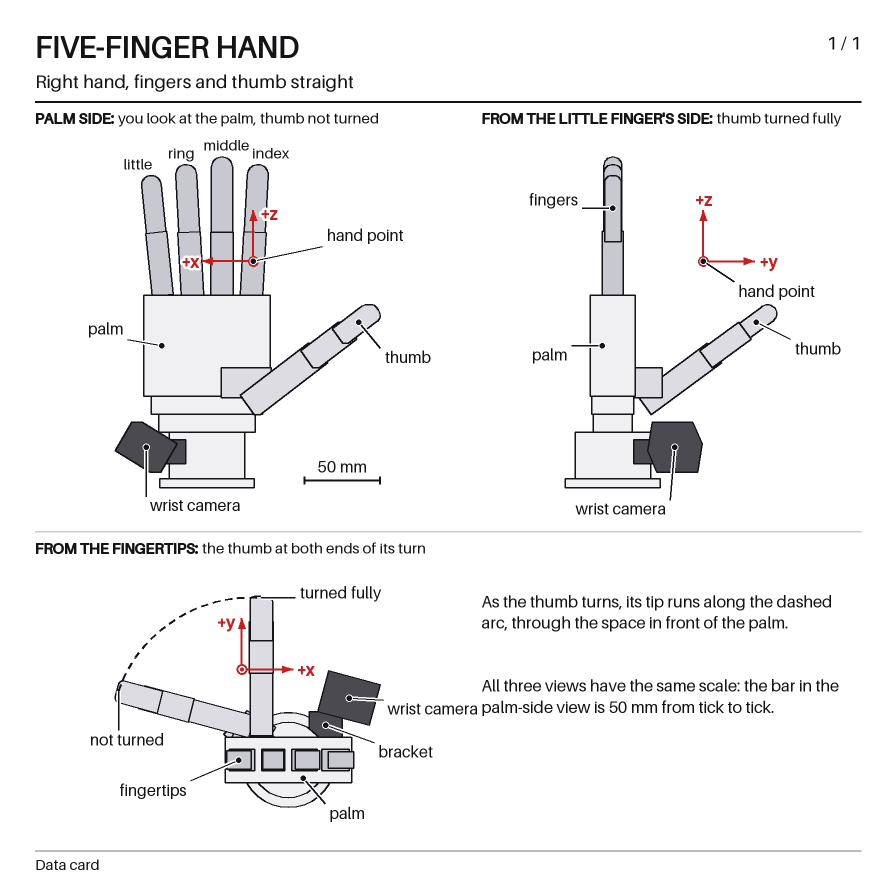

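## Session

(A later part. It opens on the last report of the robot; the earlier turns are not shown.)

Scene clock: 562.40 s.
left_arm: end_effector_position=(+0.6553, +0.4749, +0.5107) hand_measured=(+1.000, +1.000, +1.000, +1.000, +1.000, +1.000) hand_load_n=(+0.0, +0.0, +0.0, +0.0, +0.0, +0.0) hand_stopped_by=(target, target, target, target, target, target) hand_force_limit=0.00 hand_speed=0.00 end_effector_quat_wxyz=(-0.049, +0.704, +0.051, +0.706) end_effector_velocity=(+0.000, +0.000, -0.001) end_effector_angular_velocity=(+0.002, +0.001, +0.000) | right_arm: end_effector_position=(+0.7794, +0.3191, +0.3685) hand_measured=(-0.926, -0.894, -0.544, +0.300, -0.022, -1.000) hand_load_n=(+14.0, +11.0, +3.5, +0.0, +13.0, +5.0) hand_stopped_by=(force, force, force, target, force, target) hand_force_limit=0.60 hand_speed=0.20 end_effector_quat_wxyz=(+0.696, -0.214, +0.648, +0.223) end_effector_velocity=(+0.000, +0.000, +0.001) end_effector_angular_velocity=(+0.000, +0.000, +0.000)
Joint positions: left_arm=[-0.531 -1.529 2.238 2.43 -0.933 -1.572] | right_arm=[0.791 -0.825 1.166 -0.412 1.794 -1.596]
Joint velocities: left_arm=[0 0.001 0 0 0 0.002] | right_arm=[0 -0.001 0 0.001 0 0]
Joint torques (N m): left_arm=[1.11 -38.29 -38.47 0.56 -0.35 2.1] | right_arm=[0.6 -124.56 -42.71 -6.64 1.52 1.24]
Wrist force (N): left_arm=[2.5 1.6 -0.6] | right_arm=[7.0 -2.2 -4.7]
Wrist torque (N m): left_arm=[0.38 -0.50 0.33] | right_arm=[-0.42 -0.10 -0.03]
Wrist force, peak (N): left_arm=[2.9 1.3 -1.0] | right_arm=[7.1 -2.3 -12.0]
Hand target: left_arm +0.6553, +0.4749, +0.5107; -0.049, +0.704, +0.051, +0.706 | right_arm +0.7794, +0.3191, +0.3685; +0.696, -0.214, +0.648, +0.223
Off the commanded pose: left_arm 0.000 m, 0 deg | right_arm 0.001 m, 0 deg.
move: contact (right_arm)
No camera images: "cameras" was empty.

Emit:
{"api": "move", "payload": {"target": [[0,0,0,0,0,0,1,1,1,1,1,1,0,0,-0.00823,-0.00566,0.00038,0,0,0,-1,-1,-0.96,0.3,-0.9,-1,0.6,0.2],[0,0,0,0,0,0,1,1,1,1,1,1,0,0,-0.00823,-0.00666,-0.0129,0,0,0,-1,-1,-0.96,0.3,-0.9,-1,0.6,0.2]], "speed": 0.02, "cameras": []}}

Emit:
{"api": "move", "payload": {"target": [0,0,0,0,0,0,1,1,1,1,1,1,0,0,0.01372,0.00943,-0.00063,0,0,0,-1,-1,-0.96,0.3,-0.9,-1,0.6,0.2], "speed": 0.005, "stop_force": 5, "cameras": []}}

Scene clock: 563.53 s.
left_arm: end_effector_position=(+0.6553, +0.4749, +0.5107) hand_measured=(+1.000, +1.000, +1.000, +1.000, +1.000, +1.000) hand_load_n=(+0.0, +0.0, +0.0, +0.0, +0.0, +0.0) hand_stopped_by=(target, target, target, target, target, target) hand_force_limit=0.00 hand_speed=0.00 end_effector_quat_wxyz=(-0.049, +0.704, +0.051, +0.706) end_effector_velocity=(+0.000, -0.001, +0.000) end_effector_angular_velocity=(-0.001, -0.001, -0.002) | right_arm: end_effector_position=(+0.7744, +0.3152, +0.3606) hand_measured=(-0.926, -0.894, -0.544, +0.300, -0.022, -1.000) hand_load_n=(+13.5, +11.0, +3.5, +0.0, +13.0, +5.5) hand_stopped_by=(force, force, force, target, force, target) hand_force_limit=0.60 hand_speed=0.20 end_effector_quat_wxyz=(+0.696, -0.214, +0.648, +0.223) end_effector_velocity=(+0.000, +0.000, +0.002) end_effector_angular_velocity=(+0.001, -0.001, +0.000)
Joint positions: left_arm=[-0.531 -1.529 2.238 2.43 -0.933 -1.572] | right_arm=[0.792 -0.83 1.19 -0.431 1.795 -1.596]
Joint velocities: left_arm=[-0.001 0 0 0 -0.001 -0.001] | right_arm=[0 -0.001 -0.001 0 0 0]
Joint torques (N m): left_arm=[0.13 -38.44 -39.11 -0.25 -0.37 2.63] | right_arm=[-13.72 -118.08 -52 -2.48 -1.56 -1.54]
Wrist force (N): left_arm=[1.9 1.5 -0.9] | right_arm=[7.2 -3.0 -3.1]
Wrist torque (N m): left_arm=[0.38 -0.40 0.29] | right_arm=[-0.46 -0.03 0.00]
Wrist force, peak (N): left_arm=[2.6 1.4 -0.8] | right_arm=[7.7 -2.7 -3.4]
Hand target: left_arm +0.6553, +0.4749, +0.5107; -0.049, +0.704, +0.051, +0.706 | right_arm +0.7744, +0.3152, +0.3608; +0.696, -0.214, +0.648, +0.223
Off the commanded pose: left_arm 0.000 m, 0 deg | right_arm 0.000 m, 0 deg.
move: done
No camera images: "cameras" was empty.

Scene clock: 565.03 s.
left_arm: end_effector_position=(+0.6553, +0.4749, +0.5107) hand_measured=(+1.000, +1.000, +1.000, +1.000, +1.000, +1.000) hand_load_n=(+0.0, +0.0, +0.0, +0.0, +0.0, +0.0) hand_stopped_by=(target, target, target, target, target, target) hand_force_limit=0.00 hand_speed=0.00 end_effector_quat_wxyz=(-0.049, +0.704, +0.051, +0.706) end_effector_velocity=(+0.000, +0.000, +0.000) end_effector_angular_velocity=(+0.002, +0.001, +0.000) | right_arm: end_effector_position=(+0.7764, +0.3165, +0.3607) hand_measured=(-0.926, -0.894, -0.544, +0.300, -0.022, -1.000) hand_load_n=(+13.5, +11.0, +3.5, +0.0, +13.0, +5.0) hand_stopped_by=(force, force, force, target, force, target) hand_force_limit=0.60 hand_speed=0.20 end_effector_quat_wxyz=(+0.696, -0.214, +0.648, +0.223) end_effector_velocity=(+0.000, +0.000, -0.001) end_effector_angular_velocity=(+0.000, +0.000, +0.000)
Joint positions: left_arm=[-0.531 -1.529 2.238 2.43 -0.933 -1.572] | right_arm=[0.792 -0.827 1.184 -0.428 1.794 -1.596]
Joint velocities: left_arm=[0 0 0 0.001 0 0.001] | right_arm=[0 0.002 0 -0.001 0 0]
Joint torques (N m): left_arm=[-1.21 -37.22 -37.87 0.47 -0.13 2.28] | right_arm=[-0.01 -124.27 -42.89 -7.05 1.24 0.24]
Wrist force (N): left_arm=[2.5 0.9 -0.7] | right_arm=[7.7 -2.5 -4.9]
Wrist torque (N m): left_arm=[0.29 -0.49 0.31] | right_arm=[-0.40 -0.06 0.01]
Wrist force, peak (N): left_arm=[3.0 1.5 -0.8] | right_arm=[8.8 -2.7 -12.9]
Hand target: left_arm +0.6553, +0.4749, +0.5107; -0.049, +0.704, +0.051, +0.706 | right_arm +0.7764, +0.3165, +0.3607; +0.696, -0.214, +0.648, +0.223
Off the commanded pose: left_arm 0.000 m, 0 deg | right_arm 0.008 m, 0 deg.
move: contact (right_arm)
No camera images: "cameras" was empty.

Emit:
{"api": "move", "payload": {"target": [[0,0,0,0,0,0,1,1,1,1,1,1,0,0,-0.00412,-0.00283,0.00019,0,0,0,-1,-1,-0.96,0.3,-0.9,-1,0.6,0.2],[0,0,0,0,0,0,1,1,1,1,1,1,0,0,-0.00412,-0.00315,-0.00413,0,0,0,-1,-1,-0.96,0.3,-0.9,-1,0.6,0.2]], "speed": 0.02, "cameras": []}}

Emit:
{"api": "move", "payload": {"target": [0,0,0,0,0,0,1,1,1,1,1,1,0,0,0.01372,0.00943,-0.00063,0,0,0,-1,-1,-0.96,0.3,-0.9,-1,0.6,0.2], "speed": 0.005, "stop_force": 5, "cameras": []}}

Scene clock: 566.03 s.
left_arm: end_effector_position=(+0.6553, +0.4749, +0.5107) hand_measured=(+1.000, +1.000, +1.000, +1.000, +1.000, +1.000) hand_load_n=(+0.0, +0.0, +0.0, +0.0, +0.0, +0.0) hand_stopped_by=(target, target, target, target, target, target) hand_force_limit=0.00 hand_speed=0.00 end_effector_quat_wxyz=(-0.049, +0.704, +0.051, +0.706) end_effector_velocity=(+0.000, +0.000, +0.000) end_effector_angular_velocity=(+0.001, +0.001, -0.001) | right_arm: end_effector_position=(+0.7738, +0.3147, +0.3581) hand_measured=(-0.926, -0.894, -0.544, +0.300, -0.022, -1.000) hand_load_n=(+14.0, +11.0, +3.5, +0.0, +13.0, +5.5) hand_stopped_by=(force, force, force, target, force, target) hand_force_limit=0.60 hand_speed=0.20 end_effector_quat_wxyz=(+0.696, -0.214, +0.648, +0.223) end_effector_velocity=(+0.000, +0.000, +0.000) end_effector_angular_velocity=(+0.000, -0.001, +0.000)
Joint positions: left_arm=[-0.531 -1.529 2.238 2.43 -0.933 -1.572] | right_arm=[0.792 -0.83 1.194 -0.435 1.795 -1.596]
Joint velocities: left_arm=[0 0 0 0 -0.001 0.001] | right_arm=[0 0 0 -0.001 0 0]
Joint torques (N m): left_arm=[-0.23 -39.89 -37.94 0.02 -0.05 2.08] | right_arm=[-7.86 -110.91 -47.71 -4.37 -0.51 -2.07]
Wrist force (N): left_arm=[2.3 1.5 -1.0] | right_arm=[7.3 -2.9 -3.2]
Wrist torque (N m): left_arm=[0.39 -0.45 0.31] | right_arm=[-0.45 -0.04 0.00]
Wrist force, peak (N): left_arm=[2.6 1.5 -0.9] | right_arm=[7.7 -2.9 -4.9]
Hand target: left_arm +0.6553, +0.4749, +0.5107; -0.049, +0.704, +0.051, +0.706 | right_arm +0.7739, +0.3146, +0.3582; +0.696, -0.214, +0.648, +0.223
Off the commanded pose: left_arm 0.000 m, 0 deg | right_arm 0.000 m, 0 deg.
move: done
No camera images: "cameras" was empty.

Scene clock: 568.47 s.
left_arm: end_effector_position=(+0.6553, +0.4749, +0.5107) hand_measured=(+1.000, +1.000, +1.000, +1.000, +1.000, +1.000) hand_load_n=(+0.0, +0.0, +0.0, +0.0, +0.0, +0.0) hand_stopped_by=(target, target, target, target, target, target) hand_force_limit=0.00 hand_speed=0.00 end_effector_quat_wxyz=(-0.049, +0.704, +0.051, +0.706) end_effector_velocity=(+0.000, +0.000, +0.000) end_effector_angular_velocity=(-0.001, +0.000, +0.000) | right_arm: end_effector_position=(+0.7798, +0.3186, +0.3579) hand_measured=(-0.926, -0.894, -0.544, +0.300, -0.022, -1.000) hand_load_n=(+14.0, +11.0, +3.5, +0.0, +13.0, +5.0) hand_stopped_by=(force, force, force, target, force, target) hand_force_limit=0.60 hand_speed=0.20 end_effector_quat_wxyz=(+0.696, -0.214, +0.648, +0.223) end_effector_velocity=(+0.000, +0.000, +0.002) end_effector_angular_velocity=(+0.001, -0.001, +0.000)
Joint positions: left_arm=[-0.531 -1.529 2.238 2.43 -0.933 -1.572] | right_arm=[0.79 -0.819 1.175 -0.427 1.793 -1.596]
Joint velocities: left_arm=[0 0 0 0.001 0.001 -0.001] | right_arm=[0 -0.001 0 0 0 0]
Joint torques (N m): left_arm=[-1.2 -39.57 -38.48 0.07 -0.36 1.96] | right_arm=[-1.17 -124.83 -43.05 -6.87 1.38 0.99]
Wrist force (N): left_arm=[2.4 1.0 -0.6] | right_arm=[7.2 -2.7 -4.8]
Wrist torque (N m): left_arm=[0.29 -0.48 0.31] | right_arm=[-0.44 -0.04 -0.02]
Wrist force, peak (N): left_arm=[2.5 1.8 -1.0] | right_arm=[7.8 -2.8 -12.8]
Hand target: left_arm +0.6553, +0.4749, +0.5107; -0.049, +0.704, +0.051, +0.706 | right_arm +0.7797, +0.3186, +0.3579; +0.696, -0.214, +0.648, +0.223
Off the commanded pose: left_arm 0.000 m, 0 deg | right_arm 0.003 m, 0 deg.
move: contact (right_arm)
No camera images: "cameras" was empty.

Emit:
{"api": "move", "payload": {"target": [[0,0,0,0,0,0,1,1,1,1,1,1,0,0,-0.00823,-0.00566,0.00038,0,0,0,-1,-1,-0.96,0.3,-0.9,-1,0.6,0.2],[0,0,0,0,0,0,1,1,1,1,1,1,0,0,-0.00823,-0.00549,0.00254,0,0,0,-1,-1,-0.96,0.3,-0.9,-1,0.6,0.2]], "speed": 0.02, "cameras": []}}

Emit:
{"api": "move", "payload": {"target": [0,0,0,0,0,0,1,1,1,1,1,1,0,0,0.01372,0.00943,-0.00063,0,0,0,-1,-1,-0.96,0.3,-0.9,-1,0.6,0.2], "speed": 0.005, "stop_force": 5, "cameras": []}}

Scene clock: 569.33 s.
left_arm: end_effector_position=(+0.6553, +0.4749, +0.5107) hand_measured=(+1.000, +1.000, +1.000, +1.000, +1.000, +1.000) hand_load_n=(+0.0, +0.0, +0.0, +0.0, +0.0, +0.0) hand_stopped_by=(target, target, target, target, target, target) hand_force_limit=0.00 hand_speed=0.00 end_effector_quat_wxyz=(-0.049, +0.704, +0.051, +0.706) end_effector_velocity=(+0.000, +0.000, +0.000) end_effector_angular_velocity=(+0.000, +0.000, +0.000) | right_arm: end_effector_position=(+0.7748, +0.3153, +0.3596) hand_measured=(-0.926, -0.894, -0.544, +0.300, -0.022, -1.000) hand_load_n=(+13.5, +11.0, +3.5, +0.0, +13.0, +5.5) hand_stopped_by=(force, force, force, target, force, target) hand_force_limit=0.60 hand_speed=0.20 end_effector_quat_wxyz=(+0.696, -0.214, +0.648, +0.223) end_effector_velocity=(+0.000, +0.000, +0.001) end_effector_angular_velocity=(+0.001, -0.001, +0.000)
Joint positions: left_arm=[-0.531 -1.529 2.238 2.43 -0.933 -1.572] | right_arm=[0.792 -0.829 1.19 -0.432 1.795 -1.596]
Joint velocities: left_arm=[0 0 0 0 -0.001 0] | right_arm=[0 -0.001 0 0 0 0]
Joint torques (N m): left_arm=[1.73 -39.3 -38.97 -0.19 -0.86 1.96] | right_arm=[12.89 -106.93 -51.23 -2.56 1.69 -1.79]
Wrist force (N): left_arm=[2.4 1.4 -1.0] | right_arm=[7.1 -2.8 -2.6]
Wrist torque (N m): left_arm=[0.37 -0.48 0.32] | right_arm=[-0.46 -0.02 0.00]
Wrist force, peak (N): left_arm=[2.7 1.7 -0.8] | right_arm=[7.5 -2.5 -5.0]
Hand target: left_arm +0.6553, +0.4749, +0.5107; -0.049, +0.704, +0.051, +0.706 | right_arm +0.7748, +0.3153, +0.3594; +0.696, -0.214, +0.648, +0.223
Off the commanded pose: left_arm 0.000 m, 0 deg | right_arm 0.000 m, 0 deg.
move: done
No camera images: "cameras" was empty.

Scene clock: 571.53 s.
left_arm: end_effector_position=(+0.6553, +0.4749, +0.5107) hand_measured=(+1.000, +1.000, +1.000, +1.000, +1.000, +1.000) hand_load_n=(+0.0, +0.0, +0.0, +0.0, +0.0, +0.0) hand_stopped_by=(target, target, target, target, target, target) hand_force_limit=0.00 hand_speed=0.00 end_effector_quat_wxyz=(-0.049, +0.704, +0.051, +0.706) end_effector_velocity=(+0.000, -0.001, +0.000) end_effector_angular_velocity=(+0.000, +0.001, -0.001) | right_arm: end_effector_position=(+0.7796, +0.3186, +0.3592) hand_measured=(-0.926, -0.894, -0.544, +0.300, -0.022, -1.000) hand_load_n=(+13.5, +11.0, +3.0, +0.0, +12.5, +5.5) hand_stopped_by=(force, force, force, target, force, target) hand_force_limit=0.60 hand_speed=0.20 end_effector_quat_wxyz=(+0.696, -0.214, +0.648, +0.223) end_effector_velocity=(+0.000, +0.000, +0.003) end_effector_angular_velocity=(+0.002, -0.002, +0.000)
Joint positions: left_arm=[-0.531 -1.529 2.238 2.43 -0.933 -1.572] | right_arm=[0.791 -0.82 1.175 -0.425 1.793 -1.596]
Joint velocities: left_arm=[-0.001 0 0 0 0 0] | right_arm=[0 -0.002 0 -0.001 0 0]
Joint torques (N m): left_arm=[1.86 -39.95 -38.45 -0.03 -0.45 1.79] | right_arm=[-0.6 -124.82 -43.54 -7.2 1.31 0.55]
Wrist force (N): left_arm=[2.4 1.7 -1.0] | right_arm=[8.1 -2.2 -5.2]
Wrist torque (N m): left_arm=[0.42 -0.47 0.33] | right_arm=[-0.36 0.00 0.04]
Wrist force, peak (N): left_arm=[2.9 1.6 -0.9] | right_arm=[8.7 -2.5 -12.9]
Hand target: left_arm +0.6553, +0.4749, +0.5107; -0.049, +0.704, +0.051, +0.706 | right_arm +0.7796, +0.3186, +0.3592; +0.696, -0.214, +0.648, +0.223
Off the commanded pose: left_arm 0.000 m, 0 deg | right_arm 0.004 m, 0 deg.
move: contact (right_arm)
No camera images: "cameras" was empty.

Emit:
{"api": "move", "payload": {"target": [[0,0,0,0,0,0,1,1,1,1,1,1,0,0,-0.00823,-0.00566,0.00038,0,0,0,-1,-1,-0.96,0.3,-0.9,-1,0.6,0.2],[0,0,0,0,0,0,1,1,1,1,1,1,0,0,-0.00823,-0.00472,0.01283,0,0,0,-1,-1,-0.96,0.3,-0.9,-1,0.6,0.2]], "speed": 0.02, "cameras": []}}

Emit:
{"api": "move", "payload": {"target": [0,0,0,0,0,0,1,1,1,1,1,1,0,0,0.01372,0.00943,-0.00063,0,0,0,-1,-1,-0.96,0.3,-0.9,-1,0.6,0.2], "speed": 0.005, "stop_force": 5, "cameras": []}}

Scene clock: 572.63 s.
left_arm: end_effector_position=(+0.6553, +0.4749, +0.5107) hand_measured=(+1.000, +1.000, +1.000, +1.000, +1.000, +1.000) hand_load_n=(+0.0, +0.0, +0.0, +0.0, +0.0, +0.0) hand_stopped_by=(target, target, target, target, target, target) hand_force_limit=0.00 hand_speed=0.00 end_effector_quat_wxyz=(-0.049, +0.704, +0.051, +0.706) end_effector_velocity=(+0.000, +0.000, +0.000) end_effector_angular_velocity=(-0.002, -0.001, -0.001) | right_arm: end_effector_position=(+0.7746, +0.3158, +0.3671) hand_measured=(-0.926, -0.894, -0.544, +0.300, -0.022, -1.000) hand_load_n=(+13.0, +11.0, +3.5, +0.0, +13.0, +5.5) hand_stopped_by=(force, force, force, target, force, target) hand_force_limit=0.60 hand_speed=0.20 end_effector_quat_wxyz=(+0.696, -0.214, +0.648, +0.223) end_effector_velocity=(+0.000, +0.000, -0.001) end_effector_angular_velocity=(+0.000, +0.000, +0.000)
Joint positions: left_arm=[-0.531 -1.529 2.238 2.43 -0.933 -1.572] | right_arm=[0.793 -0.833 1.183 -0.421 1.795 -1.596]
Joint velocities: left_arm=[0 0 0 0 -0.001 -0.002] | right_arm=[0 0 0.001 -0.001 0 0]
Joint torques (N m): left_arm=[-1.03 -38.2 -39.79 0.43 0.21 2.31] | right_arm=[13.97 -109.55 -42.98 -6.54 2.05 -2.02]
Wrist force (N): left_arm=[2.4 1.3 -0.7] | right_arm=[7.2 -3.0 -2.8]
Wrist torque (N m): left_arm=[0.34 -0.48 0.31] | right_arm=[-0.48 -0.03 0.00]
Wrist force, peak (N): left_arm=[2.6 1.6 -0.9] | right_arm=[8.4 -2.0 -5.1]
Hand target: left_arm +0.6553, +0.4749, +0.5107; -0.049, +0.704, +0.051, +0.706 | right_arm +0.7746, +0.3158, +0.3669; +0.696, -0.214, +0.648, +0.223
Off the commanded pose: left_arm 0.000 m, 0 deg | right_arm 0.000 m, 0 deg.
move: done
No camera images: "cameras" was empty.

Scene clock: 574.03 s.
left_arm: end_effector_position=(+0.6553, +0.4749, +0.5107) hand_measured=(+1.000, +1.000, +1.000, +1.000, +1.000, +1.000) hand_load_n=(+0.0, +0.0, +0.0, +0.0, +0.0, +0.0) hand_stopped_by=(target, target, target, target, target, target) hand_force_limit=0.00 hand_speed=0.00 end_effector_quat_wxyz=(-0.049, +0.704, +0.051, +0.706) end_effector_velocity=(+0.000, +0.000, +0.000) end_effector_angular_velocity=(-0.002, +0.000, +0.000) | right_arm: end_effector_position=(+0.7761, +0.3168, +0.3669) hand_measured=(-0.926, -0.894, -0.544, +0.300, -0.022, -1.000) hand_load_n=(+13.5, +11.0, +3.5, +0.0, +13.0, +5.5) hand_stopped_by=(force, force, force, target, force, target) hand_force_limit=0.60 hand_speed=0.20 end_effector_quat_wxyz=(+0.696, -0.214, +0.648, +0.223) end_effector_velocity=(+0.000, +0.000, +0.000) end_effector_angular_velocity=(+0.000, +0.000, +0.000)
Joint positions: left_arm=[-0.531 -1.529 2.238 2.43 -0.933 -1.572] | right_arm=[0.792 -0.83 1.179 -0.419 1.795 -1.596]
Joint velocities: left_arm=[0 0 0 0.001 0 -0.002] | right_arm=[0 0 0 0 0 0]
Joint torques (N m): left_arm=[0.17 -39.13 -39.77 -0.02 -0.19 2.37] | right_arm=[13.23 -122.88 -42.5 -6.85 1.26 -0.57]
Wrist force (N): left_arm=[2.3 1.5 -1.0] | right_arm=[6.7 -2.5 -3.4]
Wrist torque (N m): left_arm=[0.39 -0.46 0.32] | right_arm=[-0.42 0.01 -0.03]
Wrist force, peak (N): left_arm=[2.8 1.2 -0.8] | right_arm=[7.7 -2.0 -11.9]
Hand target: left_arm +0.6553, +0.4749, +0.5107; -0.049, +0.704, +0.051, +0.706 | right_arm +0.7760, +0.3169, +0.3669; +0.696, -0.214, +0.648, +0.223
Off the commanded pose: left_arm 0.000 m, 0 deg | right_arm 0.008 m, 0 deg.
move: contact (right_arm)
No camera images: "cameras" was empty.

Emit:
{"api": "move", "payload": {"target": [[0,0,0,0,0,0,1,1,1,1,1,1,0,0,-0.00412,-0.00283,0.00019,0,0,0,-1,-1,-0.96,0.3,-0.9,-1,0.6,0.2],[0,0,0,0,0,0,1,1,1,1,1,1,0,0,-0.00063,-0.00827,-0.00423,0,0,0,-1,-1,-0.96,0.3,-0.9,-1,0.6,0.2]], "speed": 0.02, "cameras": []}}

Emit:
{"api": "move", "payload": {"target": [0,0,0,0,0,0,1,1,1,1,1,1,0,0,0.01372,0.00943,-0.00063,0,0,0,-1,-1,-0.96,0.3,-0.9,-1,0.6,0.2], "speed": 0.005, "stop_force": 5, "cameras": []}}

Scene clock: 574.97 s.
left_arm: end_effector_position=(+0.6553, +0.4749, +0.5107) hand_measured=(+1.000, +1.000, +1.000, +1.000, +1.000, +1.000) hand_load_n=(+0.0, +0.0, +0.0, +0.0, +0.0, +0.0) hand_stopped_by=(target, target, target, target, target, target) hand_force_limit=0.00 hand_speed=0.00 end_effector_quat_wxyz=(-0.049, +0.704, +0.051, +0.706) end_effector_velocity=(+0.000, +0.000, +0.000) end_effector_angular_velocity=(+0.001, +0.000, -0.001) | right_arm: end_effector_position=(+0.7757, +0.3118, +0.3642) hand_measured=(-0.926, -0.894, -0.544, +0.300, -0.022, -1.000) hand_load_n=(+13.5, +11.0, +3.5, +0.0, +13.0, +5.5) hand_stopped_by=(force, force, force, target, force, target) hand_force_limit=0.60 hand_speed=0.20 end_effector_quat_wxyz=(+0.696, -0.214, +0.648, +0.223) end_effector_velocity=(+0.000, +0.000, +0.000) end_effector_angular_velocity=(+0.001, +0.000, +0.000)
Joint positions: left_arm=[-0.531 -1.529 2.238 2.43 -0.933 -1.572] | right_arm=[0.789 -0.836 1.194 -0.429 1.791 -1.596]
Joint velocities: left_arm=[0 0 0 0 -0.001 0.002] | right_arm=[0 0.001 -0.001 0 0 0.001]
Joint torques (N m): left_arm=[0.29 -41.64 -39.25 -0.35 -0.01 1.95] | right_arm=[-0.56 -118.68 -51.66 -4.19 0.45 2]
Wrist force (N): left_arm=[2.2 1.3 -0.8] | right_arm=[7.1 -2.5 -2.5]
Wrist torque (N m): left_arm=[0.35 -0.45 0.31] | right_arm=[-0.41 -0.05 0.01]
Wrist force, peak (N): left_arm=[2.9 1.1 -0.8] | right_arm=[7.5 -3.0 -3.2]
Hand target: left_arm +0.6553, +0.4749, +0.5107; -0.049, +0.704, +0.051, +0.706 | right_arm +0.7757, +0.3119, +0.3643; +0.696, -0.214, +0.648, +0.223
Off the commanded pose: left_arm 0.000 m, 0 deg | right_arm 0.000 m, 0 deg.
move: done
No camera images: "cameras" was empty.

Scene clock: 576.67 s.
left_arm: end_effector_position=(+0.6553, +0.4749, +0.5107) hand_measured=(+1.000, +1.000, +1.000, +1.000, +1.000, +1.000) hand_load_n=(+0.0, +0.0, +0.0, +0.0, +0.0, +0.0) hand_stopped_by=(target, target, target, target, target, target) hand_force_limit=0.00 hand_speed=0.00 end_effector_quat_wxyz=(-0.049, +0.704, +0.051, +0.706) end_effector_velocity=(+0.000, +0.000, +0.000) end_effector_angular_velocity=(+0.000, +0.000, +0.000) | right_arm: end_effector_position=(+0.7784, +0.3138, +0.3642) hand_measured=(-0.926, -0.894, -0.544, +0.300, -0.022, -1.000) hand_load_n=(+13.5, +10.5, +3.0, +0.0, +13.0, +5.5) hand_stopped_by=(force, force, force, target, force, target) hand_force_limit=0.60 hand_speed=0.20 end_effector_quat_wxyz=(+0.696, -0.214, +0.648, +0.223) end_effector_velocity=(+0.000, +0.000, +0.001) end_effector_angular_velocity=(+0.001, -0.001, +0.000)
Joint positions: left_arm=[-0.531 -1.529 2.238 2.43 -0.933 -1.572] | right_arm=[0.788 -0.831 1.185 -0.425 1.791 -1.596]
Joint velocities: left_arm=[0 0 0 0 0.001 0] | right_arm=[0 -0.001 0 -0.001 0 0]
Joint torques (N m): left_arm=[1.36 -40.44 -38.82 -0.35 -0.22 1.9] | right_arm=[0.22 -124.57 -43.08 -7.02 1.38 1.77]
Wrist force (N): left_arm=[2.4 1.3 -0.8] | right_arm=[7.3 -2.5 -4.5]
Wrist torque (N m): left_arm=[0.35 -0.47 0.31] | right_arm=[-0.39 -0.01 0.00]
Wrist force, peak (N): left_arm=[2.7 1.5 -0.9] | right_arm=[8.5 -2.7 -12.7]
Hand target: left_arm +0.6553, +0.4749, +0.5107; -0.049, +0.704, +0.051, +0.706 | right_arm +0.7784, +0.3138, +0.3642; +0.696, -0.214, +0.648, +0.223
Off the commanded pose: left_arm 0.000 m, 0 deg | right_arm 0.007 m, 0 deg.
move: contact (right_arm)
No camera images: "cameras" was empty.

Emit:
{"api": "move", "payload": {"target": [[0,0,0,0,0,0,1,1,1,1,1,1,0,0,-0.00412,-0.00283,0.00019,0,0,0,-1,-1,-0.96,0.3,-0.9,-1,0.6,0.2],[0,0,0,0,0,0,1,1,1,1,1,1,0,0,-0.00129,-0.00693,0.00064,0,0,0,-1,-1,-0.96,0.3,-0.9,-1,0.6,0.2]], "speed": 0.02, "cameras": []}}

Emit:
{"api": "move", "payload": {"target": [0,0,0,0,0,0,1,1,1,1,1,1,0,0,0.01372,0.00943,-0.00063,0,0,0,-1,-1,-0.96,0.3,-0.9,-1,0.6,0.2], "speed": 0.005, "stop_force": 5, "cameras": []}}

Scene clock: 577.53 s.
left_arm: end_effector_position=(+0.6553, +0.4749, +0.5107) hand_measured=(+1.000, +1.000, +1.000, +1.000, +1.000, +1.000) hand_load_n=(+0.0, +0.0, +0.0, -0.5, +0.0, +0.0) hand_stopped_by=(target, target, target, target, target, target) hand_force_limit=0.00 hand_speed=0.00 end_effector_quat_wxyz=(-0.049, +0.704, +0.051, +0.706) end_effector_velocity=(+0.000, +0.000, +0.000) end_effector_angular_velocity=(+0.000, +0.000, +0.000) | right_arm: end_effector_position=(+0.7776, +0.3096, +0.3646) hand_measured=(-0.926, -0.894, -0.544, +0.300, -0.022, -1.000) hand_load_n=(+13.5, +11.0, +3.5, +0.0, +13.0, +5.5) hand_stopped_by=(force, force, force, target, force, target) hand_force_limit=0.60 hand_speed=0.20 end_effector_quat_wxyz=(+0.696, -0.214, +0.648, +0.223) end_effector_velocity=(+0.000, +0.000, +0.000) end_effector_angular_velocity=(+0.000, +0.001, +0.000)
Joint positions: left_arm=[-0.531 -1.529 2.238 2.43 -0.933 -1.572] | right_arm=[0.786 -0.838 1.196 -0.429 1.788 -1.596]
Joint velocities: left_arm=[0 0 0 0 0 0] | right_arm=[0 0 0 0 0 0]
Joint torques (N m): left_arm=[-3.58 -42.16 -39.72 -0.46 0.01 2.25] | right_arm=[-1.97 -111.98 -48.8 -6.45 0.38 2.32]
Wrist force (N): left_arm=[2.1 1.3 -0.6] | right_arm=[6.8 -2.5 -3.0]
Wrist torque (N m): left_arm=[0.33 -0.45 0.30] | right_arm=[-0.40 0.02 -0.02]
Wrist force, peak (N): left_arm=[2.5 1.7 -0.9] | right_arm=[7.7 -2.6 -4.6]
Hand target: left_arm +0.6553, +0.4749, +0.5107; -0.049, +0.704, +0.051, +0.706 | right_arm +0.7776, +0.3096, +0.3646; +0.696, -0.214, +0.648, +0.223
Off the commanded pose: left_arm 0.000 m, 0 deg | right_arm 0.000 m, 0 deg.
move: done
No camera images: "cameras" was empty.

Scene clock: 579.97 s.
left_arm: end_effector_position=(+0.6553, +0.4749, +0.5107) hand_measured=(+1.000, +1.000, +1.000, +1.000, +1.000, +1.000) hand_load_n=(+0.0, +0.0, +0.5, +0.0, +0.0, +0.0) hand_stopped_by=(target, target, target, target, target, target) hand_force_limit=0.00 hand_speed=0.00 end_effector_quat_wxyz=(-0.049, +0.704, +0.051, +0.706) end_effector_velocity=(+0.000, -0.001, +0.000) end_effector_angular_velocity=(-0.001, -0.001, -0.001) | right_arm: end_effector_position=(+0.7834, +0.3136, +0.3643) hand_measured=(-0.926, -0.894, -0.544, +0.300, -0.022, -1.000) hand_load_n=(+13.5, +11.0, +3.5, +0.0, +13.0, +6.0) hand_stopped_by=(force, force, force, target, force, target) hand_force_limit=0.60 hand_speed=0.20 end_effector_quat_wxyz=(+0.696, -0.214, +0.648, +0.223) end_effector_velocity=(+0.000, +0.000, +0.000) end_effector_angular_velocity=(+0.000, +0.000, +0.000)
Joint positions: left_arm=[-0.531 -1.529 2.238 2.43 -0.933 -1.572] | right_arm=[0.784 -0.827 1.178 -0.421 1.787 -1.595]
Joint velocities: left_arm=[-0.001 0 0 0 0 -0.001] | right_arm=[0 0 0 0 0 0]
Joint torques (N m): left_arm=[0.4 -41.24 -39.41 0.03 -0.42 1.97] | right_arm=[-0.36 -123.66 -42.76 -6.86 1.08 1.8]
Wrist force (N): left_arm=[2.6 1.2 -0.7] | right_arm=[7.4 -3.2 -4.1]
Wrist torque (N m): left_arm=[0.32 -0.51 0.32] | right_arm=[-0.34 -0.06 0.03]
Wrist force, peak (N): left_arm=[2.7 1.5 -1.2] | right_arm=[7.9 -3.8 -12.1]
Hand target: left_arm +0.6553, +0.4749, +0.5107; -0.049, +0.704, +0.051, +0.706 | right_arm +0.7834, +0.3136, +0.3643; +0.696, -0.214, +0.648, +0.223
Off the commanded pose: left_arm 0.000 m, 0 deg | right_arm 0.003 m, 0 deg.
move: contact (right_arm)
No camera images: "cameras" was empty.

Emit:
{"api": "move", "payload": {"target": [[0,0,0,0,0,0,1,1,1,1,1,1,0,0,-0.00823,-0.00566,0.00038,0,0,0,-1,-1,-0.96,0.3,-0.9,-1,0.6,0.2],[0,0,0,0,0,0,1,1,1,1,1,1,0,0,-0.01643,0.00623,-0.00092,0,0,0,-1,-1,-0.96,0.3,-0.9,-1,0.6,0.2]], "speed": 0.02, "cameras": []}}

Emit:
{"api": "move", "payload": {"target": [0,0,0,0,0,0,1,1,1,1,1,1,0,0,0.01372,0.00943,-0.00063,0,0,0,-1,-1,-0.96,0.3,-0.9,-1,0.6,0.2], "speed": 0.005, "stop_force": 5, "cameras": []}}

Scene clock: 581.10 s.
left_arm: end_effector_position=(+0.6553, +0.4749, +0.5107) hand_measured=(+1.000, +1.000, +1.000, +1.000, +1.000, +1.000) hand_load_n=(+0.0, +0.0, +0.0, +0.0, +0.0, +0.0) hand_stopped_by=(target, target, target, target, target, target) hand_force_limit=0.00 hand_speed=0.00 end_effector_quat_wxyz=(-0.049, +0.704, +0.051, +0.706) end_effector_velocity=(+0.000, +0.000, +0.000) end_effector_angular_velocity=(-0.001, +0.000, +0.000) | right_arm: end_effector_position=(+0.7734, +0.3175, +0.3638) hand_measured=(-0.926, -0.894, -0.544, +0.300, -0.022, -1.000) hand_load_n=(+13.5, +10.5, +3.5, +0.0, +13.0, +5.5) hand_stopped_by=(force, force, force, target, force, target) hand_force_limit=0.60 hand_speed=0.20 end_effector_quat_wxyz=(+0.696, -0.214, +0.648, +0.223) end_effector_velocity=(+0.000, +0.000, -0.002) end_effector_angular_velocity=(-0.001, +0.001, +0.000)
Joint positions: left_arm=[-0.531 -1.529 2.238 2.43 -0.933 -1.572] | right_arm=[0.795 -0.83 1.183 -0.425 1.797 -1.596]
Joint velocities: left_arm=[0 0 0 0 0.001 0] | right_arm=[0 0.001 0.001 -0.001 -0.001 0]
Joint torques (N m): left_arm=[-0.91 -40.18 -41.72 -0.02 -0.51 1.87] | right_arm=[-11.92 -118.6 -42.92 -2.95 0.02 -1.91]
Wrist force (N): left_arm=[2.3 1.3 -1.0] | right_arm=[7.0 -2.5 -2.9]
Wrist torque (N m): left_arm=[0.36 -0.46 0.31] | right_arm=[-0.41 -0.01 0.00]
Wrist force, peak (N): left_arm=[2.6 1.6 -1.1] | right_arm=[7.4 -3.2 -4.2]
Hand target: left_arm +0.6553, +0.4749, +0.5107; -0.049, +0.704, +0.051, +0.706 | right_arm +0.7735, +0.3173, +0.3638; +0.696, -0.214, +0.648, +0.223
Off the commanded pose: left_arm 0.000 m, 0 deg | right_arm 0.000 m, 0 deg.
move: done
No camera images: "cameras" was empty.

Scene clock: 582.50 s.
left_arm: end_effector_position=(+0.6553, +0.4749, +0.5107) hand_measured=(+1.000, +1.000, +1.000, +1.000, +1.000, +1.000) hand_load_n=(+0.0, +0.0, +0.0, +0.0, +0.0, +0.0) hand_stopped_by=(target, target, target, target, target, target) hand_force_limit=0.00 hand_speed=0.00 end_effector_quat_wxyz=(-0.049, +0.704, +0.051, +0.706) end_effector_velocity=(+0.000, +0.000, +0.000) end_effector_angular_velocity=(+0.001, +0.001, -0.001) | right_arm: end_effector_position=(+0.7752, +0.3184, +0.3637) hand_measured=(-0.926, -0.894, -0.544, +0.300, -0.022, -1.000) hand_load_n=(+13.5, +10.5, +3.0, +0.0, +13.0, +5.5) hand_stopped_by=(force, force, force, target, force, target) hand_force_limit=0.60 hand_speed=0.20 end_effector_quat_wxyz=(+0.696, -0.214, +0.648, +0.223) end_effector_velocity=(+0.000, +0.000, -0.001) end_effector_angular_velocity=(+0.000, +0.000, +0.000)
Joint positions: left_arm=[-0.531 -1.529 2.238 2.43 -0.933 -1.572] | right_arm=[0.794 -0.827 1.178 -0.422 1.796 -1.596]
Joint velocities: left_arm=[0 0 0 0.001 -0.001 0.001] | right_arm=[0 0.001 0 0 0 0]
Joint torques (N m): left_arm=[-2.53 -40.24 -39.74 0.03 -0.13 2.31] | right_arm=[3.78 -123.53 -42.78 -6.9 1.3 -1.04]
Wrist force (N): left_arm=[2.5 1.5 -1.0] | right_arm=[6.9 -2.6 -4.9]
Wrist torque (N m): left_arm=[0.38 -0.49 0.33] | right_arm=[-0.39 -0.01 -0.03]
Wrist force, peak (N): left_arm=[2.7 1.1 -1.2] | right_arm=[8.0 -2.6 -13.1]
Hand target: left_arm +0.6553, +0.4749, +0.5107; -0.049, +0.704, +0.051, +0.706 | right_arm +0.7751, +0.3184, +0.3637; +0.696, -0.214, +0.648, +0.223
Off the commanded pose: left_arm 0.000 m, 0 deg | right_arm 0.008 m, 0 deg.
move: contact (right_arm)
No camera images: "cameras" was empty.

Emit:
{"api": "move", "payload": {"target": [[0,0,0,0,0,0,1,1,1,1,1,1,0,0,-0.00412,-0.00283,0.00019,0,0,0,-1,-1,-0.96,0.3,-0.9,-1,0.6,0.2],[0,0,0,0,0,0,1,1,1,1,1,1,0,0,-0.00648,0.00059,-0.00018,0,0,0,-1,-1,-0.96,0.3,-0.9,-1,0.6,0.2]], "speed": 0.02, "cameras": []}}

Emit:
{"api": "move", "payload": {"target": [0,0,0,0,0,0,1,1,1,1,1,1,0,0,0.01372,0.00943,-0.00063,0,0,0,-1,-1,-0.96,0.3,-0.9,-1,0.6,0.2], "speed": 0.005, "stop_force": 5, "cameras": []}}

Scene clock: 583.40 s.
left_arm: end_effector_position=(+0.6553, +0.4749, +0.5107) hand_measured=(+1.000, +1.000, +1.000, +1.000, +1.000, +1.000) hand_load_n=(+0.0, +0.0, +0.0, +0.0, +0.0, +0.0) hand_stopped_by=(target, target, target, target, target, target) hand_force_limit=0.00 hand_speed=0.00 end_effector_quat_wxyz=(-0.049, +0.704, +0.051, +0.706) end_effector_velocity=(+0.000, +0.001, +0.000) end_effector_angular_velocity=(+0.001, +0.000, +0.001) | right_arm: end_effector_position=(+0.7711, +0.3189, +0.3636) hand_measured=(-0.926, -0.894, -0.544, +0.300, -0.022, -1.000) hand_load_n=(+13.5, +10.5, +3.0, +0.0, +13.0, +5.5) hand_stopped_by=(force, force, force, target, force, target) hand_force_limit=0.60 hand_speed=0.20 end_effector_quat_wxyz=(+0.696, -0.214, +0.648, +0.223) end_effector_velocity=(+0.000, +0.000, -0.001) end_effector_angular_velocity=(+0.000, +0.000, +0.000)
Joint positions: left_arm=[-0.531 -1.529 2.238 2.43 -0.933 -1.572] | right_arm=[0.797 -0.83 1.183 -0.425 1.8 -1.596]
Joint velocities: left_arm=[0.001 0 0 0 0.001 0.001] | right_arm=[0 0.001 0 0 0 0]
Joint torques (N m): left_arm=[-2.87 -39.54 -41.46 -0.09 -0.85 2.24] | right_arm=[-3.1 -114.49 -46.13 -2.09 0.37 -1.91]
Wrist force (N): left_arm=[2.3 1.1 -1.1] | right_arm=[7.1 -2.7 -2.8]
Wrist torque (N m): left_arm=[0.35 -0.46 0.31] | right_arm=[-0.43 -0.03 0.01]
Wrist force, peak (N): left_arm=[2.8 1.5 -0.7] | right_arm=[7.5 -2.6 -5.0]
Hand target: left_arm +0.6553, +0.4749, +0.5107; -0.049, +0.704, +0.051, +0.706 | right_arm +0.7712, +0.3188, +0.3636; +0.696, -0.214, +0.648, +0.223
Off the commanded pose: left_arm 0.000 m, 0 deg | right_arm 0.000 m, 0 deg.
move: done
No camera images: "cameras" was empty.

Scene clock: 585.77 s.
left_arm: end_effector_position=(+0.6553, +0.4749, +0.5107) hand_measured=(+1.000, +1.000, +1.000, +1.000, +1.000, +1.000) hand_load_n=(+0.0, +0.0, +0.5, +0.0, +0.0, +0.0) hand_stopped_by=(target, target, target, target, target, target) hand_force_limit=0.00 hand_speed=0.00 end_effector_quat_wxyz=(-0.049, +0.704, +0.051, +0.706) end_effector_velocity=(+0.000, +0.000, +0.000) end_effector_angular_velocity=(+0.000, +0.000, +0.001) | right_arm: end_effector_position=(+0.7768, +0.3226, +0.3633) hand_measured=(-0.926, -0.894, -0.544, +0.300, -0.022, -1.000) hand_load_n=(+13.5, +10.5, +3.5, +0.0, +13.0, +5.5) hand_stopped_by=(force, force, force, target, force, target) hand_force_limit=0.60 hand_speed=0.20 end_effector_quat_wxyz=(+0.696, -0.214, +0.648, +0.223) end_effector_velocity=(+0.000, +0.000, +0.000) end_effector_angular_velocity=(-0.001, +0.000, +0.000)
Joint positions: left_arm=[-0.531 -1.529 2.238 2.43 -0.933 -1.572] | right_arm=[0.795 -0.819 1.165 -0.417 1.798 -1.596]
Joint velocities: left_arm=[0 0 0 0 0.001 0] | right_arm=[0 0 0 0.001 0 0]
Joint torques (N m): left_arm=[-0.69 -41.3 -40.74 0.22 -0.26 2.06] | right_arm=[0.89 -124.4 -42.87 -7.06 1.29 1.28]
Wrist force (N): left_arm=[2.4 1.5 -0.6] | right_arm=[7.4 -2.3 -5.1]
Wrist torque (N m): left_arm=[0.36 -0.48 0.31] | right_arm=[-0.33 -0.02 0.01]
Wrist force, peak (N): left_arm=[2.6 1.6 -0.9] | right_arm=[8.3 -3.1 -13.0]
Hand target: left_arm +0.6553, +0.4749, +0.5107; -0.049, +0.704, +0.051, +0.706 | right_arm +0.7768, +0.3226, +0.3633; +0.696, -0.214, +0.648, +0.223
Off the commanded pose: left_arm 0.000 m, 0 deg | right_arm 0.003 m, 0 deg.
move: contact (right_arm)
No camera images: "cameras" was empty.

Emit:
{"api": "move", "payload": {"target": [[0,0,0,0,0,0,1,1,1,1,1,1,0,0,-0.00823,-0.00566,0.00038,0,0,0,-1,-1,-0.96,0.3,-0.9,-1,0.6,0.2],[0,0,0,0,0,0,1,1,1,1,1,1,0,0,-0.00285,-0.01345,0.00124,0,0,0,-1,-1,-0.96,0.3,-0.9,-1,0.6,0.2]], "speed": 0.02, "cameras": []}}

Emit:
{"api": "move", "payload": {"target": [0,0,0,0,0,0,1,1,1,1,1,1,0,0,0.01372,0.00943,-0.00063,0,0,0,-1,-1,-0.96,0.3,-0.9,-1,0.6,0.2], "speed": 0.005, "stop_force": 5, "cameras": []}}

Scene clock: 586.83 s.
left_arm: end_effector_position=(+0.6553, +0.4749, +0.5107) hand_measured=(+1.000, +1.000, +1.000, +1.000, +1.000, +1.000) hand_load_n=(+0.0, +0.5, +0.0, +0.0, +0.0, +0.0) hand_stopped_by=(target, target, target, target, target, target) hand_force_limit=0.00 hand_speed=0.00 end_effector_quat_wxyz=(-0.049, +0.704, +0.051, +0.706) end_effector_velocity=(+0.000, +0.000, +0.001) end_effector_angular_velocity=(+0.000, -0.001, +0.000) | right_arm: end_effector_position=(+0.7751, +0.3144, +0.3641) hand_measured=(-0.926, -0.894, -0.544, +0.300, -0.022, -1.000) hand_load_n=(+13.5, +10.5, +3.5, +0.0, +13.0, +5.5) hand_stopped_by=(force, force, force, target, force, target) hand_force_limit=0.60 hand_speed=0.20 end_effector_quat_wxyz=(+0.696, -0.214, +0.648, +0.223) end_effector_velocity=(+0.000, +0.000, +0.001) end_effector_angular_velocity=(+0.001, -0.001, -0.001)
Joint positions: left_arm=[-0.531 -1.529 2.238 2.43 -0.933 -1.572] | right_arm=[0.791 -0.833 1.188 -0.426 1.794 -1.596]
Joint velocities: left_arm=[0 -0.001 0 0 0 0.001] | right_arm=[0 0 -0.001 0 0.001 0]
Joint torques (N m): left_arm=[-2.49 -40.37 -41.56 -0.68 -0.09 1.89] | right_arm=[8.11 -108.42 -51.29 -6.04 0.75 2.21]
Wrist force (N): left_arm=[2.1 1.7 -0.9] | right_arm=[7.2 -2.5 -3.1]
Wrist torque (N m): left_arm=[0.41 -0.43 0.31] | right_arm=[-0.39 -0.04 0.02]
Wrist force, peak (N): left_arm=[3.0 1.4 -0.6] | right_arm=[7.7 -2.6 -4.8]
Hand target: left_arm +0.6553, +0.4749, +0.5107; -0.049, +0.704, +0.051, +0.706 | right_arm +0.7750, +0.3145, +0.3641; +0.696, -0.214, +0.648, +0.223
Off the commanded pose: left_arm 0.000 m, 0 deg | right_arm 0.000 m, 0 deg.
move: done
No camera images: "cameras" was empty.

Scene clock: 588.47 s.
left_arm: end_effector_position=(+0.6553, +0.4749, +0.5107) hand_measured=(+1.000, +1.000, +1.000, +1.000, +1.000, +1.000) hand_load_n=(+0.0, +0.0, +0.0, +0.0, +0.0, +0.0) hand_stopped_by=(target, target, target, target, target, target) hand_force_limit=0.00 hand_speed=0.00 end_effector_quat_wxyz=(-0.049, +0.704, +0.051, +0.706) end_effector_velocity=(+0.000, +0.001, +0.000) end_effector_angular_velocity=(-0.001, +0.000, +0.001) | right_arm: end_effector_position=(+0.7777, +0.3163, +0.3640) hand_measured=(-0.926, -0.894, -0.544, +0.300, -0.022, -1.000) hand_load_n=(+13.5, +10.5, +3.5, +0.0, +13.5, +5.5) hand_stopped_by=(force, force, force, target, force, target) hand_force_limit=0.60 hand_speed=0.20 end_effector_quat_wxyz=(+0.696, -0.214, +0.648, +0.223) end_effector_velocity=(+0.000, +0.000, +0.000) end_effector_angular_velocity=(+0.000, +0.000, +0.000)
Joint positions: left_arm=[-0.531 -1.529 2.238 2.43 -0.933 -1.572] | right_arm=[0.79 -0.828 1.18 -0.423 1.793 -1.596]
Joint velocities: left_arm=[0.002 0 0 0.001 -0.001 -0.001] | right_arm=[0 0 0 0 0 0]
Joint torques (N m): left_arm=[-4.74 -42.69 -41.61 -0.36 -0.03 1.99] | right_arm=[4.85 -122.71 -41.67 -6.4 0.88 1.91]
Wrist force (N): left_arm=[2.3 1.5 -0.7] | right_arm=[5.8 -3.9 -2.5]
Wrist torque (N m): left_arm=[0.37 -0.48 0.32] | right_arm=[-0.39 -0.07 -0.04]
Wrist force, peak (N): left_arm=[2.5 1.4 -1.4] | right_arm=[6.5 -4.2 -8.3]
Hand target: left_arm +0.6553, +0.4749, +0.5107; -0.049, +0.704, +0.051, +0.706 | right_arm +0.7776, +0.3163, +0.3640; +0.696, -0.214, +0.648, +0.223
Off the commanded pose: left_arm 0.000 m, 0 deg | right_arm 0.007 m, 0 deg.
move: contact (right_arm)
No camera images: "cameras" was empty.

Emit:
{"api": "move", "payload": {"target": [0,0,0,0,0,0,1,1,1,1,1,1,0,0,0.00549,0.00377,-0.00025,0,0,0,-1,-1,-0.96,0.3,-0.9,-1,0.6,0.2], "speed": 0.002, "stop_force": 6, "cameras": []}}

Emit:
{"api": "move", "payload": {"target": [0,0,0,0,0,0,1,1,1,1,1,1,0,0,0,0,0,0,0,0,-1,-1,-0.96,-0.9,-0.9,-1,0.6,0.2], "cameras": ["cam_left_wrist"]}}

Scene clock: 589.57 s.
left_arm: end_effector_position=(+0.6553, +0.4749, +0.5107) hand_measured=(+1.000, +1.000, +1.000, +1.000, +1.000, +1.000) hand_load_n=(+0.0, +0.0, +0.0, +0.0, +0.0, +0.0) hand_stopped_by=(target, target, target, target, target, target) hand_force_limit=0.00 hand_speed=0.00 end_effector_quat_wxyz=(-0.049, +0.704, +0.051, +0.706) end_effector_velocity=(+0.000, +0.000, -0.001) end_effector_angular_velocity=(+0.000, +0.001, -0.001) | right_arm: end_effector_position=(+0.7779, +0.3165, +0.3640) hand_measured=(-0.926, -0.894, -0.544, +0.300, -0.022, -1.000) hand_load_n=(+13.5, +11.0, +3.5, +0.0, +13.0, +6.0) hand_stopped_by=(force, force, force, target, force, target) hand_force_limit=0.60 hand_speed=0.20 end_effector_quat_wxyz=(+0.696, -0.214, +0.648, +0.223) end_effector_velocity=(+0.000, +0.000, -0.001) end_effector_angular_velocity=(+0.000, +0.000, +0.000)
Joint positions: left_arm=[-0.531 -1.529 2.238 2.43 -0.933 -1.572] | right_arm=[0.79 -0.827 1.179 -0.422 1.793 -1.596]
Joint velocities: left_arm=[0 0.001 0 0 -0.001 -0.001] | right_arm=[0 0.001 0 0 0 0]
Joint torques (N m): left_arm=[-1.36 -42.67 -42.2 -0.2 -0.33 2.06] | right_arm=[-0.88 -122.87 -42.1 -6.99 0.33 1.97]
Wrist force (N): left_arm=[2.7 1.3 -1.2] | right_arm=[6.7 -4.1 -6.6]
Wrist torque (N m): left_arm=[0.37 -0.51 0.33] | right_arm=[-0.13 -0.17 0.02]
Wrist force, peak (N): left_arm=[2.8 1.7 -0.9] | right_arm=[7.0 -4.4 -10.6]
Hand target: left_arm +0.6553, +0.4749, +0.5107; -0.049, +0.704, +0.051, +0.706 | right_arm +0.7779, +0.3165, +0.3640; +0.696, -0.214, +0.648, +0.223
Off the commanded pose: left_arm 0.000 m, 0 deg | right_arm 0.004 m, 0 deg.
move: contact (right_arm)
No camera images: "cameras" was empty.

Scene clock: 590.43 s.
left_arm: end_effector_position=(+0.6553, +0.4749, +0.5107) hand_measured=(+1.000, +1.000, +1.000, +1.000, +1.000, +1.000) hand_load_n=(+0.5, +0.0, +0.0, +0.0, +0.0, +0.0) hand_stopped_by=(target, target, target, target, target, target) hand_force_limit=0.00 hand_speed=0.00 end_effector_quat_wxyz=(-0.049, +0.704, +0.051, +0.706) end_effector_velocity=(+0.000, +0.000, +0.000) end_effector_angular_velocity=(+0.001, +0.000, +0.000) | right_arm: end_effector_position=(+0.7779, +0.3165, +0.3640) hand_measured=(-0.926, -0.894, -0.544, -0.846, -0.022, -1.000) hand_load_n=(+12.5, +10.0, +3.0, +14.0, +13.0, +5.5) hand_stopped_by=(force, force, force, force, force, target) hand_force_limit=0.60 hand_speed=0.20 end_effector_quat_wxyz=(+0.696, -0.214, +0.648, +0.223) end_effector_velocity=(+0.000, +0.000, -0.001) end_effector_angular_velocity=(-0.001, +0.000, +0.000)
Joint positions: left_arm=[-0.531 -1.529 2.238 2.43 -0.933 -1.572] | right_arm=[0.79 -0.827 1.179 -0.422 1.793 -1.596]
Joint velocities: left_arm=[0 0 0 0 0 0.001] | right_arm=[0 0.001 0 0 0 0]
Joint torques (N m): left_arm=[-5.7 -43.86 -42.55 0.05 -0.22 1.96] | right_arm=[-0.98 -122.56 -43.84 -6.37 0.57 2.15]
Wrist force (N): left_arm=[2.4 1.5 -0.8] | right_arm=[6.5 -3.8 -1.8]
Wrist torque (N m): left_arm=[0.38 -0.49 0.32] | right_arm=[-0.60 0.21 -0.87]
Wrist force, peak (N): left_arm=[2.7 1.4 -0.9] | right_arm=[6.5 -4.4 -6.6]
Hand target: left_arm +0.6553, +0.4749, +0.5107; -0.049, +0.704, +0.051, +0.706 | right_arm +0.7779, +0.3165, +0.3640; +0.696, -0.214, +0.648, +0.223
Off the commanded pose: left_arm 0.000 m, 0 deg | right_arm 0.000 m, 0 deg.
move: done
Images, in order (width x height): cam_left_wrist 672x504.

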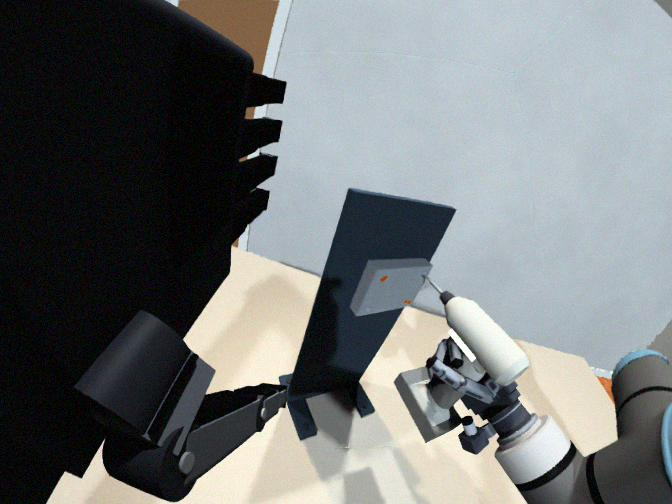

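Emit:
{"api": "wait", "payload": {"seconds": 1.5, "cameras": []}}

Scene clock: 592.00 s.
left_arm: end_effector_position=(+0.6553, +0.4749, +0.5107) hand_measured=(+1.000, +1.000, +1.000, +1.000, +1.000, +1.000) hand_load_n=(+0.0, +0.0, -0.5, +0.0, +0.0, +0.0) hand_stopped_by=(target, target, target, target, target, target) hand_force_limit=0.00 hand_speed=0.00 end_effector_quat_wxyz=(-0.049, +0.704, +0.051, +0.706) end_effector_velocity=(+0.000, +0.000, +0.000) end_effector_angular_velocity=(+0.000, +0.000, +0.000) | right_arm: end_effector_position=(+0.7779, +0.3165, +0.3640) hand_measured=(-0.926, -0.894, -0.544, -0.846, -0.022, -1.000) hand_load_n=(+12.5, +10.0, +3.5, +14.0, +13.5, +5.5) hand_stopped_by=(force, force, force, force, force, target) hand_force_limit=0.60 hand_speed=0.20 end_effector_quat_wxyz=(+0.696, -0.214, +0.648, +0.223) end_effector_velocity=(+0.000, +0.000, -0.002) end_effector_angular_velocity=(-0.002, +0.001, +0.000)
Joint positions: left_arm=[-0.531 -1.529 2.238 2.43 -0.933 -1.572] | right_arm=[0.79 -0.827 1.179 -0.422 1.793 -1.596]
Joint velocities: left_arm=[-0.001 0 0 0 0 0] | right_arm=[0 0.002 0 0.001 0 0]
Joint torques (N m): left_arm=[-1.34 -42.7 -41.54 -0.63 -0.28 2.47] | right_arm=[-1.41 -118.68 -47.18 -4.86 0.87 1.85]
Wrist force (N): left_arm=[2.2 1.1 -1.0] | right_arm=[6.8 -4.1 -2.1]
Wrist torque (N m): left_arm=[0.33 -0.44 0.29] | right_arm=[-0.63 0.19 -0.86]
Wrist force, peak (N): left_arm=[2.5 1.7 -1.3] | right_arm=[7.2 -3.9 -2.1]
Hand target: left_arm +0.6553, +0.4749, +0.5107; -0.049, +0.704, +0.051, +0.706 | right_arm +0.7779, +0.3165, +0.3640; +0.696, -0.214, +0.648, +0.223
Off the commanded pose: left_arm 0.000 m, 0 deg | right_arm 0.000 m, 0 deg.
wait: 1.50 s; at rest by 0.10 s
No camera images: "cameras" was empty.

Stalled steady: both screws tight. Trigger off, then retract.

Emit:
{"api": "move", "payload": {"target": [0,0,0,0,0,0,1,1,1,1,1,1,0,0,0,0,0,0,0,0,-1,-1,-0.96,0.4,-0.9,-1,0.6,0.2], "cameras": []}}

Emit:
{"api": "move", "payload": {"target": [0,0,0,0,0,0,1,1,1,1,1,1,0,0,-0.00412,-0.00283,0.00019,0,0,0,-1,-1,-0.96,0.4,-0.9,-1,0.6,0.2], "speed": 0.01, "cameras": ["cam_left_wrist"]}}

Scene clock: 593.00 s.
left_arm: end_effector_position=(+0.6553, +0.4749, +0.5107) hand_measured=(+1.000, +1.000, +1.000, +1.000, +1.000, +1.000) hand_load_n=(+0.0, +0.0, +0.0, +0.0, +0.0, +0.0) hand_stopped_by=(target, target, target, target, target, target) hand_force_limit=0.00 hand_speed=0.00 end_effector_quat_wxyz=(-0.049, +0.704, +0.051, +0.706) end_effector_velocity=(+0.000, +0.000, +0.000) end_effector_angular_velocity=(+0.001, +0.000, +0.000) | right_arm: end_effector_position=(+0.7779, +0.3165, +0.3640) hand_measured=(-0.926, -0.894, -0.544, +0.400, -0.022, -1.000) hand_load_n=(+13.0, +10.5, +3.5, +0.0, +13.0, +5.5) hand_stopped_by=(force, force, force, target, force, target) hand_force_limit=0.60 hand_speed=0.20 end_effector_quat_wxyz=(+0.696, -0.214, +0.648, +0.223) end_effector_velocity=(+0.000, +0.000, +0.000) end_effector_angular_velocity=(+0.000, +0.000, +0.001)
Joint positions: left_arm=[-0.531 -1.529 2.238 2.43 -0.933 -1.572] | right_arm=[0.79 -0.827 1.179 -0.422 1.793 -1.596]
Joint velocities: left_arm=[0 0 0 0.001 0 0.001] | right_arm=[0 0 0 0.001 0 0]
Joint torques (N m): left_arm=[-2.03 -40.13 -42.89 -0.46 -0.19 2.2] | right_arm=[-1.7 -118.45 -49.09 -4.19 0.78 1.92]
Wrist force (N): left_arm=[2.3 1.1 -0.8] | right_arm=[6.9 -3.1 -4.8]
Wrist torque (N m): left_arm=[0.32 -0.47 0.30] | right_arm=[-0.46 -0.11 -0.03]
Wrist force, peak (N): left_arm=[2.7 1.7 -1.0] | right_arm=[7.8 -2.7 -7.1]
Hand target: left_arm +0.6553, +0.4749, +0.5107; -0.049, +0.704, +0.051, +0.706 | right_arm +0.7779, +0.3165, +0.3640; +0.696, -0.214, +0.648, +0.223
Off the commanded pose: left_arm 0.000 m, 0 deg | right_arm 0.000 m, 0 deg.
move: done
No camera images: "cameras" was empty.

Scene clock: 593.70 s.
left_arm: end_effector_position=(+0.6553, +0.4749, +0.5107) hand_measured=(+1.000, +1.000, +1.000, +1.000, +1.000, +1.000) hand_load_n=(+0.0, +0.0, +0.0, +0.0, +0.0, +0.0) hand_stopped_by=(target, target, target, target, target, target) hand_force_limit=0.00 hand_speed=0.00 end_effector_quat_wxyz=(-0.049, +0.704, +0.051, +0.706) end_effector_velocity=(+0.000, +0.000, +0.000) end_effector_angular_velocity=(+0.001, +0.000, +0.000) | right_arm: end_effector_position=(+0.7754, +0.3148, +0.3642) hand_measured=(-0.926, -0.894, -0.544, +0.400, -0.022, -1.000) hand_load_n=(+13.0, +10.5, +3.5, +0.0, +13.0, +5.5) hand_stopped_by=(force, force, force, target, force, target) hand_force_limit=0.60 hand_speed=0.20 end_effector_quat_wxyz=(+0.696, -0.214, +0.648, +0.223) end_effector_velocity=(+0.000, +0.000, -0.001) end_effector_angular_velocity=(-0.002, +0.001, +0.000)
Joint positions: left_arm=[-0.531 -1.529 2.238 2.43 -0.933 -1.572] | right_arm=[0.791 -0.832 1.187 -0.426 1.794 -1.596]
Joint velocities: left_arm=[0 0 0 -0.001 0 0.001] | right_arm=[0 0.001 0 0.001 0 0]
Joint torques (N m): left_arm=[-0.76 -43.83 -42.03 -0.4 -0.3 2.08] | right_arm=[13.96 -112.14 -50.11 -6.18 1.86 -0.7]
Wrist force (N): left_arm=[2.3 1.4 -0.9] | right_arm=[7.0 -2.9 -2.8]
Wrist torque (N m): left_arm=[0.37 -0.46 0.31] | right_arm=[-0.46 -0.01 -0.01]
Wrist force, peak (N): left_arm=[2.8 1.2 -0.9] | right_arm=[6.7 -2.6 -4.9]
Hand target: left_arm +0.6553, +0.4749, +0.5107; -0.049, +0.704, +0.051, +0.706 | right_arm +0.7754, +0.3148, +0.3642; +0.696, -0.214, +0.648, +0.223
Off the commanded pose: left_arm 0.000 m, 0 deg | right_arm 0.000 m, 0 deg.
move: done
Images, in order (width x height): cam_left_wrist 672x504.

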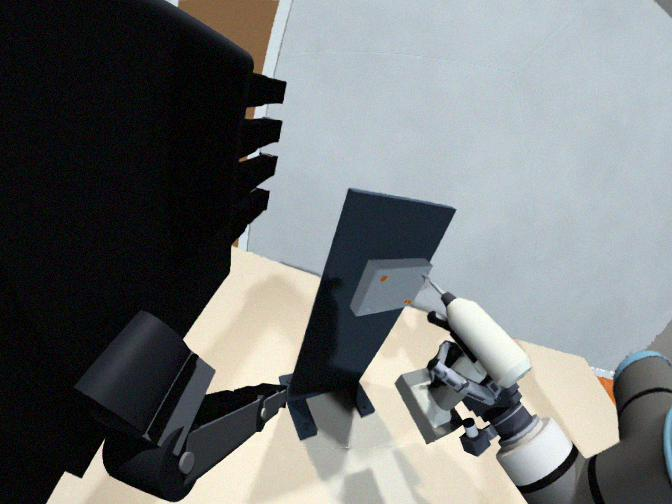

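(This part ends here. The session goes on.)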